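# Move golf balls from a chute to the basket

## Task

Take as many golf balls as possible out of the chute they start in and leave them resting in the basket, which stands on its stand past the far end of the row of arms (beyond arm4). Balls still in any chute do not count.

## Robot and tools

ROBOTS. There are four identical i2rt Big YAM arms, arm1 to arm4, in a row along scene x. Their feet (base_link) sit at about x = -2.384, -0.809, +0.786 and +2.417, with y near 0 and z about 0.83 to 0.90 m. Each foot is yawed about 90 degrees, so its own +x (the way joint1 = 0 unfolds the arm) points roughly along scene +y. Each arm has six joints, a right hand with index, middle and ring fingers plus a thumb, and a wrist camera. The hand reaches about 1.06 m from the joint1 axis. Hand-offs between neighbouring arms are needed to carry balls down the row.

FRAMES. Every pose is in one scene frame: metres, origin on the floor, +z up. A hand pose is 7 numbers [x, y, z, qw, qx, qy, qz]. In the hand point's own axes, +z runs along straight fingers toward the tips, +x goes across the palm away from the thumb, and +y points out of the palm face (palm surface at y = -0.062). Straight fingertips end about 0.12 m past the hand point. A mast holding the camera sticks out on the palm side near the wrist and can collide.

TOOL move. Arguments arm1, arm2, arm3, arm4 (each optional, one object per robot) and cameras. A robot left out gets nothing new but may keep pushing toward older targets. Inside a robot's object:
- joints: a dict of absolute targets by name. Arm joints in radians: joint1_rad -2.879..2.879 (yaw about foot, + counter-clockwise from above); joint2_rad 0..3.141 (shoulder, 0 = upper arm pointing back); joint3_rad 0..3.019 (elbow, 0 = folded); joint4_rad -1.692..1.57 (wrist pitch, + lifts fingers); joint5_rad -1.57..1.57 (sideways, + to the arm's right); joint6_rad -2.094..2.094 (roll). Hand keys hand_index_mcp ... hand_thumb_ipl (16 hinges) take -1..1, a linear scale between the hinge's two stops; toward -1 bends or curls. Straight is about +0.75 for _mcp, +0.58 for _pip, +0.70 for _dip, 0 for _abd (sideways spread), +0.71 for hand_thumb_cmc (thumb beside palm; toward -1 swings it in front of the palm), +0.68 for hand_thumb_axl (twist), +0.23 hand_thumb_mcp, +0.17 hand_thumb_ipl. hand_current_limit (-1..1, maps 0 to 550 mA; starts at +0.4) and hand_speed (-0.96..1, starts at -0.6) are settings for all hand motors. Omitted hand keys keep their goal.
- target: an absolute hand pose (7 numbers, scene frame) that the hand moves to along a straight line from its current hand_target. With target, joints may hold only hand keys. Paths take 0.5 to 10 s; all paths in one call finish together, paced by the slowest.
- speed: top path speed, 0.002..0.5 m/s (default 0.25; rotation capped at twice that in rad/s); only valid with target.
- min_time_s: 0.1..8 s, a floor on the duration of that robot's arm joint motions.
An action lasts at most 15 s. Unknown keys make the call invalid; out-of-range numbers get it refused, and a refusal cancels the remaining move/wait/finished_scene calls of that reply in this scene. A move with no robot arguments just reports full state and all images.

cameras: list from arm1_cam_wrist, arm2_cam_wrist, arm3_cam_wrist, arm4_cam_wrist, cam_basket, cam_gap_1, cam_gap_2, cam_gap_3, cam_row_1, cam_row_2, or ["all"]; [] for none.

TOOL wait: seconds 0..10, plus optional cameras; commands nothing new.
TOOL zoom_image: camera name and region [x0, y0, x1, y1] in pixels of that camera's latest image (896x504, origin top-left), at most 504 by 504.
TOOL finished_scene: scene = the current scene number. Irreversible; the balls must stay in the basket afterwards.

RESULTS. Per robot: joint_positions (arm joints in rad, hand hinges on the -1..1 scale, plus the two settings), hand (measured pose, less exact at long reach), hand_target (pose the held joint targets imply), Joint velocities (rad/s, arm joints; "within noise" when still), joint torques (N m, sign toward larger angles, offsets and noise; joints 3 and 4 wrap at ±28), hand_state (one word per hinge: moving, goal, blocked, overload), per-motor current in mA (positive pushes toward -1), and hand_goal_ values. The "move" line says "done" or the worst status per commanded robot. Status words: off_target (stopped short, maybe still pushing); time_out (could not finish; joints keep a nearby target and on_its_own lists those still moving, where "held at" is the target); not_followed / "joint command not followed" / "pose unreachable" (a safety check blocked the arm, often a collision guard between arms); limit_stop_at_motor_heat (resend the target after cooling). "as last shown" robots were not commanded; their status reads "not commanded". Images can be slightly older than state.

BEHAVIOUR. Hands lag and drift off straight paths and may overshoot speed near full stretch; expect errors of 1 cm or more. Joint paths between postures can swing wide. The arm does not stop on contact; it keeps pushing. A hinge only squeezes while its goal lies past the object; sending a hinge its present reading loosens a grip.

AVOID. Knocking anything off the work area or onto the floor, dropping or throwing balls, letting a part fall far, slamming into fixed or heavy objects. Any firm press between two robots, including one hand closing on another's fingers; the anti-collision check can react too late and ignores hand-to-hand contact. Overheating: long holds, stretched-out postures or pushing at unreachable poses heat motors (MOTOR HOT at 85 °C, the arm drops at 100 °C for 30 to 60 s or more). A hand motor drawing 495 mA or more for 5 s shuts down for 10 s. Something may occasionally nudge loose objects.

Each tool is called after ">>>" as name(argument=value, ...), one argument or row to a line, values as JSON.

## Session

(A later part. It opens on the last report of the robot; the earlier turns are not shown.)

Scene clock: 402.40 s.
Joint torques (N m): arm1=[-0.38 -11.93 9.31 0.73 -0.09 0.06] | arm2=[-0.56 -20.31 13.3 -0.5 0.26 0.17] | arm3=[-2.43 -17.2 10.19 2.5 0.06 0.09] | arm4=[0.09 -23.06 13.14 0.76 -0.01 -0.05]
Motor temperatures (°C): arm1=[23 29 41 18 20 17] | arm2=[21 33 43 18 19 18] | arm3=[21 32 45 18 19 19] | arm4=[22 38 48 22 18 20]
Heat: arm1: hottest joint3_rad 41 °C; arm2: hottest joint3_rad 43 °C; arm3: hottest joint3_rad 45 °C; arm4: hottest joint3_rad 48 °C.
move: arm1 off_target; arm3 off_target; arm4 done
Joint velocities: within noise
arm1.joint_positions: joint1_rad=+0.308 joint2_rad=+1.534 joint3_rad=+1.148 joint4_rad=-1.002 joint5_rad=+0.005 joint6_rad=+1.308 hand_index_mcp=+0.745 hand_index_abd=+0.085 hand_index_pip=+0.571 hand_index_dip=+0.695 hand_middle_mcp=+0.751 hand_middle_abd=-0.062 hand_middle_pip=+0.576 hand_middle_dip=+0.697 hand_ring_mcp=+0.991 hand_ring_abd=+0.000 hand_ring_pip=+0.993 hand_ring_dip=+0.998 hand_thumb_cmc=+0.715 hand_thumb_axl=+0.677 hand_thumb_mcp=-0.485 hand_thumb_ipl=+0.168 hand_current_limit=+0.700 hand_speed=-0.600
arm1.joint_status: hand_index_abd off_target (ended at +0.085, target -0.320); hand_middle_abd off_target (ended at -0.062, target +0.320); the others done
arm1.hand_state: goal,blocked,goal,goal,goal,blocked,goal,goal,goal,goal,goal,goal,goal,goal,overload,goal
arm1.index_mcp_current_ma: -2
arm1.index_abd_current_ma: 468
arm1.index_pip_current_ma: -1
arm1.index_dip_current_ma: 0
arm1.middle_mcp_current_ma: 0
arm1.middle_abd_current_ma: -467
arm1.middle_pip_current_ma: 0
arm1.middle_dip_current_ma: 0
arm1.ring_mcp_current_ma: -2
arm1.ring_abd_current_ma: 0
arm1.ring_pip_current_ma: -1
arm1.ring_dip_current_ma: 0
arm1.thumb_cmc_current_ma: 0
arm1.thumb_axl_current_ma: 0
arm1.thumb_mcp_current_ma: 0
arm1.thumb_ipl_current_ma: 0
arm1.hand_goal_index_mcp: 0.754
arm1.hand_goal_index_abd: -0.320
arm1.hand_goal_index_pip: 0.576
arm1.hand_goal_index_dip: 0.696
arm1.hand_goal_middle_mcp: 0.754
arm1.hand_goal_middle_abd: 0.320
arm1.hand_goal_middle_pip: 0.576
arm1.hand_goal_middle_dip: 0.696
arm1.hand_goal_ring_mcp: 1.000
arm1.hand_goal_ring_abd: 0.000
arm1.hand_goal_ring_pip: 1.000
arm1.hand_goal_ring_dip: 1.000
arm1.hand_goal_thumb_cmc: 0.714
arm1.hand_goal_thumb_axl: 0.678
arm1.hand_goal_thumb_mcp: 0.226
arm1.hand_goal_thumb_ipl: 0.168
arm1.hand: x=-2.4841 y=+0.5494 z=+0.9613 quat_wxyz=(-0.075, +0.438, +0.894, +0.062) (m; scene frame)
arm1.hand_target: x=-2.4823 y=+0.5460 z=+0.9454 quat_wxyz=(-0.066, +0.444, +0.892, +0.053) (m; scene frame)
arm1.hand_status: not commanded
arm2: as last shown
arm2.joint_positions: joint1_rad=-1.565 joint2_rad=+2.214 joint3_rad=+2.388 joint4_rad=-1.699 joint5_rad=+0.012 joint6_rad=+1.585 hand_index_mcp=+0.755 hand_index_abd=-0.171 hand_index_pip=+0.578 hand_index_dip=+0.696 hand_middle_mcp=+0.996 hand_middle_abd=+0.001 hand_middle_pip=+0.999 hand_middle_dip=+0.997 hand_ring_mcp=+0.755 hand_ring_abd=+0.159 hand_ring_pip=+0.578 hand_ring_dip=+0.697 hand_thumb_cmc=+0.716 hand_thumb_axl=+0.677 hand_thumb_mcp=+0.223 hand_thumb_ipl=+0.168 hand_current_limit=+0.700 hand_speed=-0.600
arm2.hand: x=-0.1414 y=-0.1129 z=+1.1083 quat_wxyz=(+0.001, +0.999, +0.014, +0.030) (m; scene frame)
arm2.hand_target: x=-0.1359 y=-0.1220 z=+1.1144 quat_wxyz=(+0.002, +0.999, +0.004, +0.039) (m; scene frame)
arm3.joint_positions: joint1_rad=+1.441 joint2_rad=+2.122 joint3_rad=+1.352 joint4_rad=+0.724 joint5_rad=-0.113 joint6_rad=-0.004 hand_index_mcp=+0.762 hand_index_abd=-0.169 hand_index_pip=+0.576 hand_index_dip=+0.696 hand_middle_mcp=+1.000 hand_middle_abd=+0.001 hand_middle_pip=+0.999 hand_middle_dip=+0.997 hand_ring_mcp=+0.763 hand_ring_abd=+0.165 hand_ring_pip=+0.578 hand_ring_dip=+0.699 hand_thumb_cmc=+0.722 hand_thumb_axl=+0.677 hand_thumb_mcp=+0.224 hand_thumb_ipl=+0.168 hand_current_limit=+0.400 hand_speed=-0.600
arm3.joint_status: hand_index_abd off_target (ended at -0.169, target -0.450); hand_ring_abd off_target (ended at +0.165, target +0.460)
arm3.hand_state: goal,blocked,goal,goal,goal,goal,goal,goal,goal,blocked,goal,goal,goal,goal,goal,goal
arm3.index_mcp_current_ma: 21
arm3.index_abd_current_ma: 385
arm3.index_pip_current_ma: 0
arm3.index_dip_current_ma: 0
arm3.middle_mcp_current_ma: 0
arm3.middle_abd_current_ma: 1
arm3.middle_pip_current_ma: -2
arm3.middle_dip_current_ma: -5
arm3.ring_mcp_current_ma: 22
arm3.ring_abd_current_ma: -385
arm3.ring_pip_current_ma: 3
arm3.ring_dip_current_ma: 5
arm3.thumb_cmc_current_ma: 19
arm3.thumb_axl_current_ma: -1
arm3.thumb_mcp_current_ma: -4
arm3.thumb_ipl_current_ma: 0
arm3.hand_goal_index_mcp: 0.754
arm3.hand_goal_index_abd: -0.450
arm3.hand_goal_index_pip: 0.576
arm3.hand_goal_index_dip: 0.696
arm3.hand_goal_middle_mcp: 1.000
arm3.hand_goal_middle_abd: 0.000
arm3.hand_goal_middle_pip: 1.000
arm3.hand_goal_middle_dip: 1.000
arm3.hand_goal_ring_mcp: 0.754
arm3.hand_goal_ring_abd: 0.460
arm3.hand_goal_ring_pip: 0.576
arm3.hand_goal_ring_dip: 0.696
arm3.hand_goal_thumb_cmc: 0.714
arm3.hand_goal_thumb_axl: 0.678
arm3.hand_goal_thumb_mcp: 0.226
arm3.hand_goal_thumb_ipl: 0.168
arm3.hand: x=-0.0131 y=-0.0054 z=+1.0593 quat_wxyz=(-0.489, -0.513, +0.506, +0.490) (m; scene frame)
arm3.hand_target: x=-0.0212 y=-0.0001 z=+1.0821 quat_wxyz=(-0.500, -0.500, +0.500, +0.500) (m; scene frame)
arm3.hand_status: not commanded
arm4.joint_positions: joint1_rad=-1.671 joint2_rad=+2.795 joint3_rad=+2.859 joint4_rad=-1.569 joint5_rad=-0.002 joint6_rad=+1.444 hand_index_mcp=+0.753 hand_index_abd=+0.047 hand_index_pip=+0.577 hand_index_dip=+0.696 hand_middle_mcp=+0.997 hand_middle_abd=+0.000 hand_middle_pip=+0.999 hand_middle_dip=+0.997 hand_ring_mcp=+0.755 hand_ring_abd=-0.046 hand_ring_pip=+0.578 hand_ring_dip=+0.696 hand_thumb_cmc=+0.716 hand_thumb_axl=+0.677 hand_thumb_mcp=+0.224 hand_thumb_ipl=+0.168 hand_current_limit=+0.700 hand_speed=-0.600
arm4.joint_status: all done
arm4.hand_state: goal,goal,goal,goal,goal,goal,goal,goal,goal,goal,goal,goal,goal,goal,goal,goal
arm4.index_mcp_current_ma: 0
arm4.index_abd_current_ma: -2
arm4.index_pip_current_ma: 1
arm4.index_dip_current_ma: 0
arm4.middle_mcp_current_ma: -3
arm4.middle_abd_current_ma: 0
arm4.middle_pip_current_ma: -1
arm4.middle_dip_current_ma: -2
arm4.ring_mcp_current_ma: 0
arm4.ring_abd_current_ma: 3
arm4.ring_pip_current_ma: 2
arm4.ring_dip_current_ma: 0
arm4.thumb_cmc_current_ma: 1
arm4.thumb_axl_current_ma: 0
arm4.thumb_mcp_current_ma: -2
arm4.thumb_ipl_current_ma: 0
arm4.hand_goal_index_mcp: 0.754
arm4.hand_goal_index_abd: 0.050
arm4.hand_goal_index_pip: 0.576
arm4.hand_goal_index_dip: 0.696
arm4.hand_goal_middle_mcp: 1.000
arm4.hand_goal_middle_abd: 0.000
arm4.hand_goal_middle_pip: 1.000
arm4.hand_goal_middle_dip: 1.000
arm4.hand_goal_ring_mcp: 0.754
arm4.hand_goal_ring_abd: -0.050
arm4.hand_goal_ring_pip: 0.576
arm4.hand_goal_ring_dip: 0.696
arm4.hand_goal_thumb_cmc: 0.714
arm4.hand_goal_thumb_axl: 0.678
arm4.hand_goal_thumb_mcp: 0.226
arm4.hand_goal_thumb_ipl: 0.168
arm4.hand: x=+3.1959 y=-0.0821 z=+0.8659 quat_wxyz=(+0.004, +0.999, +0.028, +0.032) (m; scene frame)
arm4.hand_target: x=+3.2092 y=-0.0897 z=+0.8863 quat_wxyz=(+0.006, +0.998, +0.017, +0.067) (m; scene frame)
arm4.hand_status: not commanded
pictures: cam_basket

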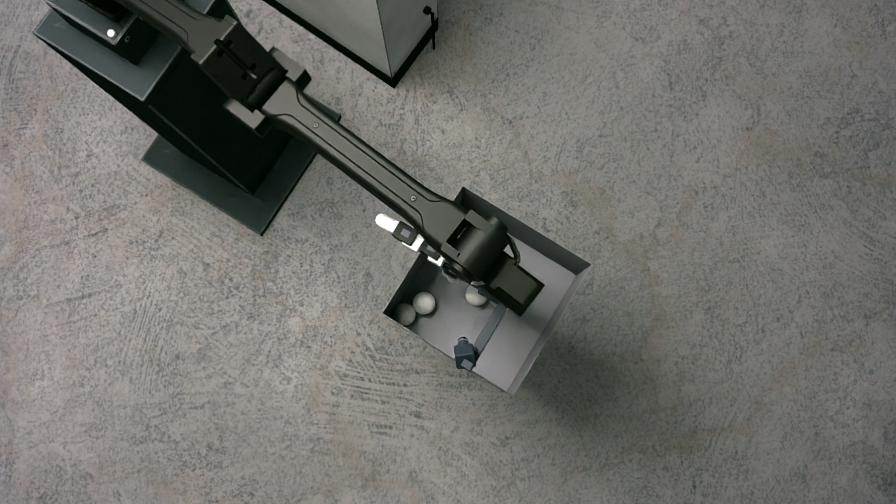

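>>> move(
  arm1={"target":[-2.4825,0.5745,1.01,-0.0662,0.4435,0.8921,0.0526],"speed":0.06},
  arm2={"joints":{"hand_index_abd":0.0,"hand_ring_abd":0.0}},
  arm3={"joints":{"hand_current_limit":0.7}},
  arm4={"target":[3.205,-0.09,1.10,0,1,0,0.02],"speed":0.15},
  cameras=["arm1_cam_wrist","arm3_cam_wrist","cam_basket"],
)

>>> zoom_image(
  camera="arm1_cam_wrist",
  region=[300, 0, 600, 200],
)

Scene clock: 406.23 s.
Joint torques (N m): arm1=[-0.62 -13.57 16.73 -0.44 -0.07 -0.13] | arm2=[-0.5 -20.31 13.07 -0.51 0.25 0.16] | arm3=[-2.49 -17.38 10.18 2.63 0.05 0.09] | arm4=[0.38 -24.35 12.74 0.76 0.18 -0.32]
Motor temperatures (°C): arm1=[23 29 41 18 20 17] | arm2=[21 34 43 18 19 18] | arm3=[21 32 45 18 19 19] | arm4=[22 39 48 22 18 20]
Heat: arm1: hottest joint3_rad 41 °C; arm2: hottest joint3_rad 43 °C; arm3: hottest joint3_rad 45 °C; arm4: hottest joint3_rad 48 °C.
move: arm1 off_target; arm2 done; arm3 done; arm4 off_target
Joint velocities: within noise
arm1.joint_positions: joint1_rad=+0.291 joint2_rad=+1.553 joint3_rad=+1.259 joint4_rad=-1.157 joint5_rad=+0.002 joint6_rad=+1.306 hand_index_mcp=+0.745 hand_index_abd=+0.081 hand_index_pip=+0.571 hand_index_dip=+0.695 hand_middle_mcp=+0.758 hand_middle_abd=-0.062 hand_middle_pip=+0.577 hand_middle_dip=+0.697 hand_ring_mcp=+0.991 hand_ring_abd=+0.000 hand_ring_pip=+0.993 hand_ring_dip=+0.998 hand_thumb_cmc=+0.715 hand_thumb_axl=+0.677 hand_thumb_mcp=-0.485 hand_thumb_ipl=+0.168 hand_current_limit=+0.700 hand_speed=-0.600
arm1.joint_status: not commanded
arm1.hand_state: goal,blocked,goal,goal,goal,blocked,goal,goal,goal,goal,goal,goal,goal,goal,overload,goal
arm1.index_mcp_current_ma: -2
arm1.index_abd_current_ma: 468
arm1.index_pip_current_ma: -1
arm1.index_dip_current_ma: 0
arm1.middle_mcp_current_ma: 0
arm1.middle_abd_current_ma: -467
arm1.middle_pip_current_ma: 0
arm1.middle_dip_current_ma: 0
arm1.ring_mcp_current_ma: -2
arm1.ring_abd_current_ma: 0
arm1.ring_pip_current_ma: -1
arm1.ring_dip_current_ma: 0
arm1.thumb_cmc_current_ma: 0
arm1.thumb_axl_current_ma: 0
arm1.thumb_mcp_current_ma: 0
arm1.thumb_ipl_current_ma: 0
arm1.hand_goal_index_mcp: 0.754
arm1.hand_goal_index_abd: -0.320
arm1.hand_goal_index_pip: 0.576
arm1.hand_goal_index_dip: 0.696
arm1.hand_goal_middle_mcp: 0.754
arm1.hand_goal_middle_abd: 0.320
arm1.hand_goal_middle_pip: 0.576
arm1.hand_goal_middle_dip: 0.696
arm1.hand_goal_ring_mcp: 1.000
arm1.hand_goal_ring_abd: 0.000
arm1.hand_goal_ring_pip: 1.000
arm1.hand_goal_ring_dip: 1.000
arm1.hand_goal_thumb_cmc: 0.714
arm1.hand_goal_thumb_axl: 0.678
arm1.hand_goal_thumb_mcp: 0.226
arm1.hand_goal_thumb_ipl: 0.168
arm1.hand: x=-2.4778 y=+0.5537 z=+0.9903 quat_wxyz=(-0.051, +0.445, +0.893, +0.040) (m; scene frame)
arm1.hand_target: x=-2.4820 y=+0.5732 z=+1.0103 quat_wxyz=(-0.066, +0.444, +0.892, +0.053) (m; scene frame)
arm1.hand_status: off_target (0.029 m and 2.2 deg from the pose sent, 0.055 m and 1.6 deg at the start)
arm2.joint_positions: joint1_rad=-1.565 joint2_rad=+2.214 joint3_rad=+2.391 joint4_rad=-1.699 joint5_rad=+0.012 joint6_rad=+1.585 hand_index_mcp=+0.755 hand_index_abd=-0.003 hand_index_pip=+0.578 hand_index_dip=+0.696 hand_middle_mcp=+0.996 hand_middle_abd=+0.001 hand_middle_pip=+0.999 hand_middle_dip=+0.997 hand_ring_mcp=+0.755 hand_ring_abd=+0.003 hand_ring_pip=+0.578 hand_ring_dip=+0.697 hand_thumb_cmc=+0.716 hand_thumb_axl=+0.677 hand_thumb_mcp=+0.223 hand_thumb_ipl=+0.168 hand_current_limit=+0.700 hand_speed=-0.600
arm2.joint_status: all done
arm2.hand_state: goal,goal,goal,goal,goal,goal,goal,goal,goal,goal,goal,goal,goal,goal,goal,goal
arm2.index_mcp_current_ma: 0
arm2.index_abd_current_ma: 0
arm2.index_pip_current_ma: 0
arm2.index_dip_current_ma: 0
arm2.middle_mcp_current_ma: 0
arm2.middle_abd_current_ma: 0
arm2.middle_pip_current_ma: 0
arm2.middle_dip_current_ma: 0
arm2.ring_mcp_current_ma: 0
arm2.ring_abd_current_ma: 0
arm2.ring_pip_current_ma: 0
arm2.ring_dip_current_ma: 0
arm2.thumb_cmc_current_ma: 0
arm2.thumb_axl_current_ma: 0
arm2.thumb_mcp_current_ma: 0
arm2.thumb_ipl_current_ma: 0
arm2.hand_goal_index_mcp: 0.754
arm2.hand_goal_index_abd: 0.000
arm2.hand_goal_index_pip: 0.576
arm2.hand_goal_index_dip: 0.696
arm2.hand_goal_middle_mcp: 1.000
arm2.hand_goal_middle_abd: 0.000
arm2.hand_goal_middle_pip: 1.000
arm2.hand_goal_middle_dip: 1.000
arm2.hand_goal_ring_mcp: 0.754
arm2.hand_goal_ring_abd: 0.000
arm2.hand_goal_ring_pip: 0.576
arm2.hand_goal_ring_dip: 0.696
arm2.hand_goal_thumb_cmc: 0.714
arm2.hand_goal_thumb_axl: 0.678
arm2.hand_goal_thumb_mcp: 0.226
arm2.hand_goal_thumb_ipl: 0.168
arm2.hand: x=-0.1410 y=-0.1130 z=+1.1093 quat_wxyz=(+0.001, +0.999, +0.014, +0.031) (m; scene frame)
arm2.hand_target: x=-0.1359 y=-0.1220 z=+1.1145 quat_wxyz=(+0.002, +0.999, +0.004, +0.039) (m; scene frame)
arm2.hand_status: not commanded
arm3.joint_positions: joint1_rad=+1.441 joint2_rad=+2.124 joint3_rad=+1.352 joint4_rad=+0.721 joint5_rad=-0.113 joint6_rad=-0.004 hand_index_mcp=+0.764 hand_index_abd=-0.170 hand_index_pip=+0.578 hand_index_dip=+0.696 hand_middle_mcp=+1.000 hand_middle_abd=+0.001 hand_middle_pip=+0.999 hand_middle_dip=+0.997 hand_ring_mcp=+0.765 hand_ring_abd=+0.165 hand_ring_pip=+0.579 hand_ring_dip=+0.699 hand_thumb_cmc=+0.722 hand_thumb_axl=+0.677 hand_thumb_mcp=+0.224 hand_thumb_ipl=+0.168 hand_current_limit=+0.700 hand_speed=-0.600
arm3.joint_status: all done
arm3.hand_state: goal,blocked,goal,goal,goal,goal,goal,goal,goal,blocked,goal,goal,goal,goal,goal,goal
arm3.index_mcp_current_ma: 27
arm3.index_abd_current_ma: 468
arm3.index_pip_current_ma: 3
arm3.index_dip_current_ma: 0
arm3.middle_mcp_current_ma: 0
arm3.middle_abd_current_ma: 1
arm3.middle_pip_current_ma: -2
arm3.middle_dip_current_ma: -5
arm3.ring_mcp_current_ma: 30
arm3.ring_abd_current_ma: -467
arm3.ring_pip_current_ma: 5
arm3.ring_dip_current_ma: 5
arm3.thumb_cmc_current_ma: 19
arm3.thumb_axl_current_ma: -1
arm3.thumb_mcp_current_ma: -4
arm3.thumb_ipl_current_ma: 0
arm3.hand_goal_index_mcp: 0.754
arm3.hand_goal_index_abd: -0.450
arm3.hand_goal_index_pip: 0.576
arm3.hand_goal_index_dip: 0.696
arm3.hand_goal_middle_mcp: 1.000
arm3.hand_goal_middle_abd: 0.000
arm3.hand_goal_middle_pip: 1.000
arm3.hand_goal_middle_dip: 1.000
arm3.hand_goal_ring_mcp: 0.754
arm3.hand_goal_ring_abd: 0.460
arm3.hand_goal_ring_pip: 0.576
arm3.hand_goal_ring_dip: 0.696
arm3.hand_goal_thumb_cmc: 0.714
arm3.hand_goal_thumb_axl: 0.678
arm3.hand_goal_thumb_mcp: 0.226
arm3.hand_goal_thumb_ipl: 0.168
arm3.hand: x=-0.0135 y=-0.0054 z=+1.0573 quat_wxyz=(-0.488, -0.514, +0.508, +0.489) (m; scene frame)
arm3.hand_target: x=-0.0212 y=-0.0002 z=+1.0821 quat_wxyz=(-0.500, -0.500, +0.500, +0.500) (m; scene frame)
arm3.hand_status: not commanded
arm4.joint_positions: joint1_rad=-1.671 joint2_rad=+2.550 joint3_rad=+2.866 joint4_rad=-1.652 joint5_rad=+0.013 joint6_rad=+1.410 hand_index_mcp=+0.753 hand_index_abd=+0.048 hand_index_pip=+0.577 hand_index_dip=+0.696 hand_middle_mcp=+0.997 hand_middle_abd=+0.000 hand_middle_pip=+0.999 hand_middle_dip=+0.997 hand_ring_mcp=+0.755 hand_ring_abd=-0.047 hand_ring_pip=+0.578 hand_ring_dip=+0.696 hand_thumb_cmc=+0.716 hand_thumb_axl=+0.677 hand_thumb_mcp=+0.224 hand_thumb_ipl=+0.168 hand_current_limit=+0.700 hand_speed=-0.600
arm4.joint_status: not commanded
arm4.hand_state: goal,goal,goal,goal,goal,goal,goal,goal,goal,goal,goal,goal,goal,goal,goal,goal
arm4.index_mcp_current_ma: 0
arm4.index_abd_current_ma: -1
arm4.index_pip_current_ma: 1
arm4.index_dip_current_ma: 0
arm4.middle_mcp_current_ma: -3
arm4.middle_abd_current_ma: 0
arm4.middle_pip_current_ma: -1
arm4.middle_dip_current_ma: -2
arm4.ring_mcp_current_ma: 0
arm4.ring_abd_current_ma: 2
arm4.ring_pip_current_ma: 2
arm4.ring_dip_current_ma: 0
arm4.thumb_cmc_current_ma: 1
arm4.thumb_axl_current_ma: 0
arm4.thumb_mcp_current_ma: -2
arm4.thumb_ipl_current_ma: 0
arm4.hand_goal_index_mcp: 0.754
arm4.hand_goal_index_abd: 0.050
arm4.hand_goal_index_pip: 0.576
arm4.hand_goal_index_dip: 0.696
arm4.hand_goal_middle_mcp: 1.000
arm4.hand_goal_middle_abd: 0.000
arm4.hand_goal_middle_pip: 1.000
arm4.hand_goal_middle_dip: 1.000
arm4.hand_goal_ring_mcp: 0.754
arm4.hand_goal_ring_abd: -0.050
arm4.hand_goal_ring_pip: 0.576
arm4.hand_goal_ring_dip: 0.696
arm4.hand_goal_thumb_cmc: 0.714
arm4.hand_goal_thumb_axl: 0.678
arm4.hand_goal_thumb_mcp: 0.226
arm4.hand_goal_thumb_ipl: 0.168
arm4.hand: x=+3.1952 y=-0.0844 z=+1.0559 quat_wxyz=(+0.021, +0.992, +0.044, +0.115) (m; scene frame)
arm4.hand_target: x=+3.2011 y=-0.0895 z=+1.0995 quat_wxyz=(+0.029, +0.986, +0.048, +0.156) (m; scene frame)
arm4.hand_status: off_target (0.045 m and 12.2 deg from the pose sent, 0.234 m and 3.6 deg at the start; a joint's target at an end of its range on 57 of 61 steps)
pictures: arm1_cam_wrist, arm3_cam_wrist, cam_basket
camera_calibration:
arm1_cam_wrist: T_world_to_cam=[[0.957884, -0.258497, -0.125049, 2.67909], [-0.119231, -0.754198, 0.645731, -0.561279], [-0.261231, -0.603626, -0.753256, 0.556387], [0, 0, 0, 1]] pos_world=[-2.48784, 0.605071, 1.11656]
arm3_cam_wrist: T_world_to_cam=[[-0.0142551, 0.801069, 0.598402, -0.596152], [0.782248, 0.381698, -0.492337, 0.476507], [-0.622804, 0.46108, -0.632076, 0.78741], [0, 0, 0, 1]] pos_world=[0.109158, -0.0673819, 1.08904]

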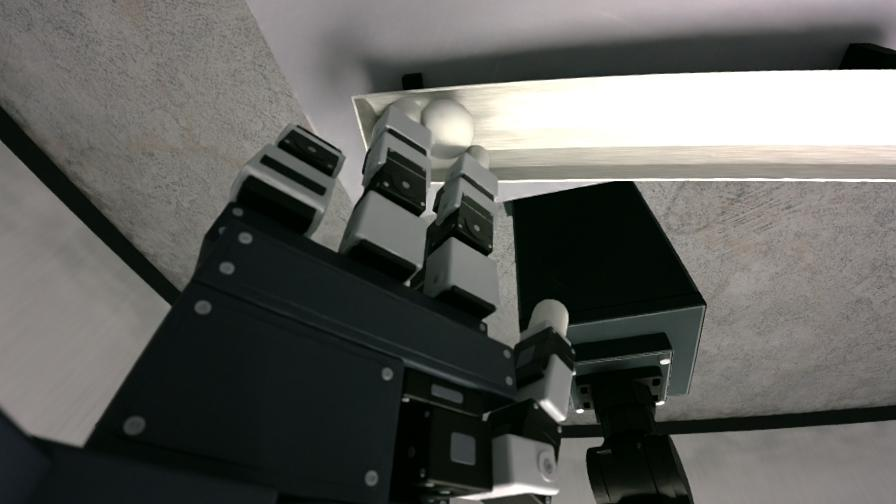

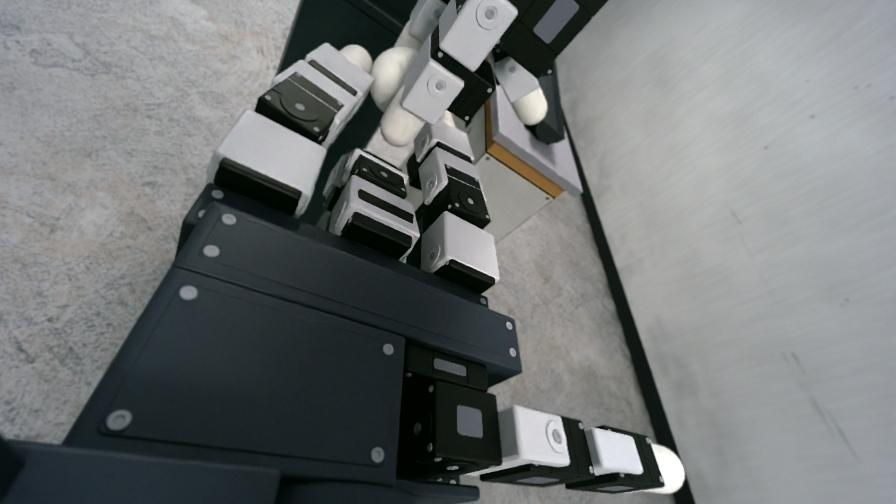

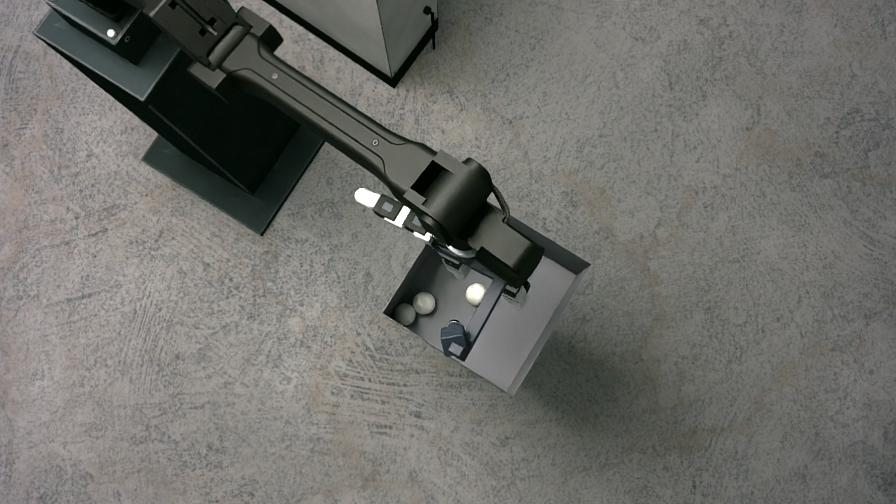

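Scaled by 1.680 from the camera's 896x504 image, which has a finer 1280x720 frame.

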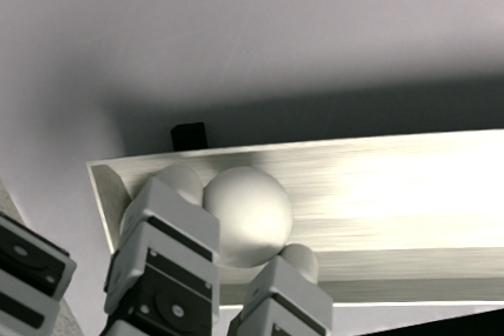

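>>> move(
  arm1={"target":[-2.4745,0.5965,1.085,-0.0662,0.4435,0.8921,0.0526],"speed":0.1},
  arm2={"target":[-0.136,-0.122,1.21,0,1,0,0.02],"speed":0.12},
  cameras=["arm1_cam_wrist","arm3_cam_wrist"],
)

>>> zoom_image(
  camera="arm1_cam_wrist",
  region=[300, 0, 600, 200],
)

Scene clock: 413.27 s.
Joint torques (N m): arm1=[-0.73 -14.33 17.22 -0.44 -0.07 -0.18] | arm2=[0.32 -22.48 12.6 -0.14 0.29 0] | arm3=[-2.43 -17.38 10.17 2.63 0.05 0.09] | arm4=[0.32 -24.23 12.66 0.76 0.18 -0.32]
Motor temperatures (°C): arm1=[23 29 42 18 20 18] | arm2=[21 34 43 18 19 18] | arm3=[21 31 45 18 19 19] | arm4=[22 39 47 22 18 20]
Heat: arm1: hottest joint3_rad 42 °C; arm2: hottest joint3_rad 43 °C; arm3: hottest joint3_rad 45 °C; arm4: hottest joint3_rad 47 °C.
move: arm1 off_target; arm2 off_target
Joint velocities: within noise
arm1.joint_positions: joint1_rad=+0.261 joint2_rad=+1.574 joint3_rad=+1.480 joint4_rad=-1.359 joint5_rad=-0.003 joint6_rad=+1.279 hand_index_mcp=+0.745 hand_index_abd=+0.081 hand_index_pip=+0.571 hand_index_dip=+0.695 hand_middle_mcp=+0.758 hand_middle_abd=-0.062 hand_middle_pip=+0.577 hand_middle_dip=+0.697 hand_ring_mcp=+0.991 hand_ring_abd=+0.000 hand_ring_pip=+0.993 hand_ring_dip=+0.998 hand_thumb_cmc=+0.715 hand_thumb_axl=+0.677 hand_thumb_mcp=-0.485 hand_thumb_ipl=+0.168 hand_current_limit=+0.700 hand_speed=-0.600
arm1.joint_status: not commanded
arm1.hand_state: goal,blocked,goal,goal,goal,blocked,goal,goal,goal,goal,goal,goal,goal,goal,overload,goal
arm1.index_mcp_current_ma: -2
arm1.index_abd_current_ma: 468
arm1.index_pip_current_ma: -1
arm1.index_dip_current_ma: 0
arm1.middle_mcp_current_ma: 0
arm1.middle_abd_current_ma: -467
arm1.middle_pip_current_ma: 0
arm1.middle_dip_current_ma: 0
arm1.ring_mcp_current_ma: -2
arm1.ring_abd_current_ma: 0
arm1.ring_pip_current_ma: -1
arm1.ring_dip_current_ma: 0
arm1.thumb_cmc_current_ma: 0
arm1.thumb_axl_current_ma: 0
arm1.thumb_mcp_current_ma: 0
arm1.thumb_ipl_current_ma: 0
arm1.hand_goal_index_mcp: 0.754
arm1.hand_goal_index_abd: -0.320
arm1.hand_goal_index_pip: 0.576
arm1.hand_goal_index_dip: 0.696
arm1.hand_goal_middle_mcp: 0.754
arm1.hand_goal_middle_abd: 0.320
arm1.hand_goal_middle_pip: 0.576
arm1.hand_goal_middle_dip: 0.696
arm1.hand_goal_ring_mcp: 1.000
arm1.hand_goal_ring_abd: 0.000
arm1.hand_goal_ring_pip: 1.000
arm1.hand_goal_ring_dip: 1.000
arm1.hand_goal_thumb_cmc: 0.714
arm1.hand_goal_thumb_axl: 0.678
arm1.hand_goal_thumb_mcp: 0.226
arm1.hand_goal_thumb_ipl: 0.168
arm1.hand: x=-2.4716 y=+0.5790 z=+1.0639 quat_wxyz=(-0.051, +0.447, +0.892, +0.039) (m; scene frame)
arm1.hand_target: x=-2.4741 y=+0.5952 z=+1.0851 quat_wxyz=(-0.066, +0.443, +0.892, +0.053) (m; scene frame)
arm1.hand_status: off_target (0.028 m and 2.3 deg from the pose sent, 0.104 m and 2.2 deg at the start)
arm2.joint_positions: joint1_rad=-1.565 joint2_rad=+2.146 joint3_rad=+2.472 joint4_rad=-1.699 joint5_rad=+0.039 joint6_rad=+1.572 hand_index_mcp=+0.755 hand_index_abd=-0.003 hand_index_pip=+0.578 hand_index_dip=+0.696 hand_middle_mcp=+0.996 hand_middle_abd=+0.001 hand_middle_pip=+0.999 hand_middle_dip=+0.997 hand_ring_mcp=+0.755 hand_ring_abd=+0.003 hand_ring_pip=+0.578 hand_ring_dip=+0.697 hand_thumb_cmc=+0.716 hand_thumb_axl=+0.677 hand_thumb_mcp=+0.223 hand_thumb_ipl=+0.168 hand_current_limit=+0.700 hand_speed=-0.600
arm2.joint_status: not commanded
arm2.hand_state: goal,goal,goal,goal,goal,goal,goal,goal,goal,goal,goal,goal,goal,goal,goal,goal
arm2.index_mcp_current_ma: 0
arm2.index_abd_current_ma: 0
arm2.index_pip_current_ma: 0
arm2.index_dip_current_ma: 0
arm2.middle_mcp_current_ma: 0
arm2.middle_abd_current_ma: 0
arm2.middle_pip_current_ma: 0
arm2.middle_dip_current_ma: 0
arm2.ring_mcp_current_ma: 0
arm2.ring_abd_current_ma: 0
arm2.ring_pip_current_ma: 0
arm2.ring_dip_current_ma: 0
arm2.thumb_cmc_current_ma: 0
arm2.thumb_axl_current_ma: 0
arm2.thumb_mcp_current_ma: 0
arm2.thumb_ipl_current_ma: 0
arm2.hand_goal_index_mcp: 0.754
arm2.hand_goal_index_abd: 0.000
arm2.hand_goal_index_pip: 0.576
arm2.hand_goal_index_dip: 0.696
arm2.hand_goal_middle_mcp: 1.000
arm2.hand_goal_middle_abd: 0.000
arm2.hand_goal_middle_pip: 1.000
arm2.hand_goal_middle_dip: 1.000
arm2.hand_goal_ring_mcp: 0.754
arm2.hand_goal_ring_abd: 0.000
arm2.hand_goal_ring_pip: 0.576
arm2.hand_goal_ring_dip: 0.696
arm2.hand_goal_thumb_cmc: 0.714
arm2.hand_goal_thumb_axl: 0.678
arm2.hand_goal_thumb_mcp: 0.226
arm2.hand_goal_thumb_ipl: 0.168
arm2.hand: x=-0.1368 y=-0.1183 z=+1.1866 quat_wxyz=(+0.013, +0.994, +0.019, +0.106) (m; scene frame)
arm2.hand_target: x=-0.1373 y=-0.1220 z=+1.2092 quat_wxyz=(+0.015, +0.992, +0.020, +0.125) (m; scene frame)
arm2.hand_status: off_target (0.024 m and 10.2 deg from the pose sent, 0.101 m and 2.1 deg at the start; a joint's target at an end of its range on 47 of 47 steps)
arm3, arm4: as last shown
arm4.joint_positions: joint1_rad=-1.671 joint2_rad=+2.550 joint3_rad=+2.866 joint4_rad=-1.652 joint5_rad=+0.013 joint6_rad=+1.409 hand_index_mcp=+0.753 hand_index_abd=+0.048 hand_index_pip=+0.577 hand_index_dip=+0.696 hand_middle_mcp=+0.997 hand_middle_abd=+0.000 hand_middle_pip=+0.999 hand_middle_dip=+0.997 hand_ring_mcp=+0.755 hand_ring_abd=-0.047 hand_ring_pip=+0.578 hand_ring_dip=+0.696 hand_thumb_cmc=+0.716 hand_thumb_axl=+0.677 hand_thumb_mcp=+0.224 hand_thumb_ipl=+0.168 hand_current_limit=+0.700 hand_speed=-0.600
arm4.hand: x=+3.1952 y=-0.0844 z=+1.0560 quat_wxyz=(+0.021, +0.992, +0.044, +0.115) (m; scene frame)
pictures: arm1_cam_wrist, arm3_cam_wrist
camera_calibration:
arm1_cam_wrist: T_world_to_cam=[[0.956985, -0.261593, -0.125495, 2.68892], [-0.120934, -0.752814, 0.647029, -0.59544], [-0.263733, -0.60402, -0.752067, 0.621547], [0, 0, 0, 1]] pos_world=[-2.48134, 0.630573, 1.19016]
arm3_cam_wrist: T_world_to_cam=[[-0.0142551, 0.801069, 0.598402, -0.596152], [0.782248, 0.381698, -0.492337, 0.476507], [-0.622804, 0.46108, -0.632076, 0.78741], [0, 0, 0, 1]] pos_world=[0.109158, -0.0673819, 1.08904]

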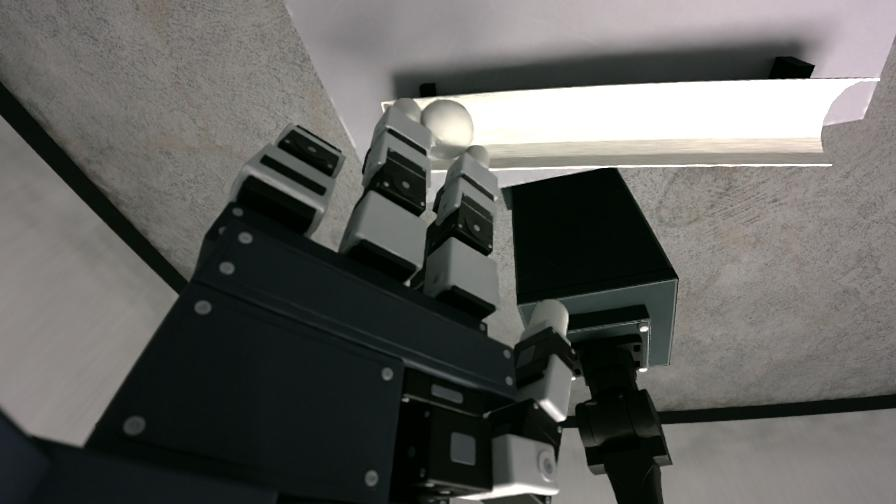

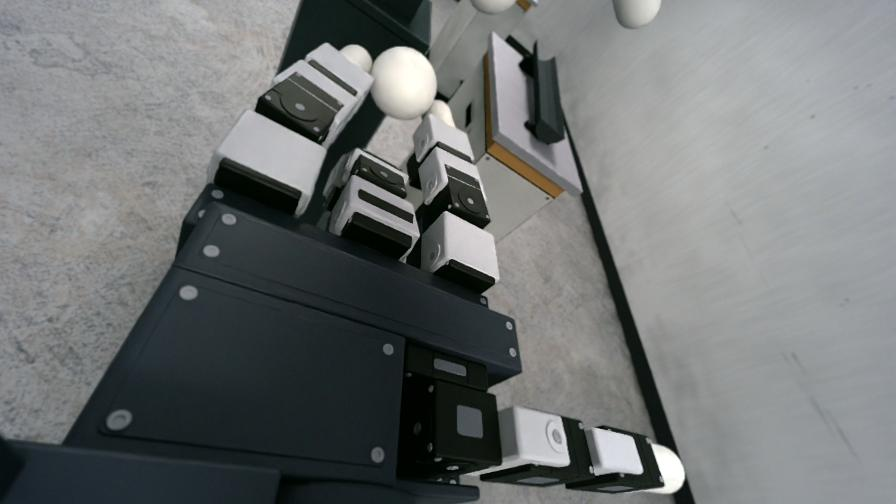

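Scaled by 1.680 from the camera's 896x504 image, which has a finer 1280x720 frame.

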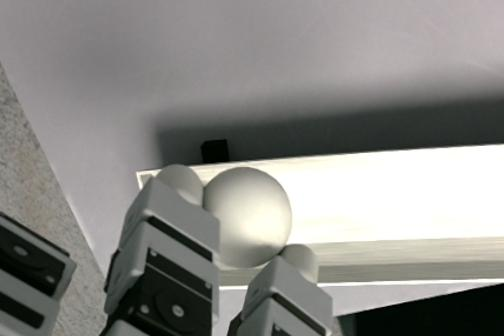

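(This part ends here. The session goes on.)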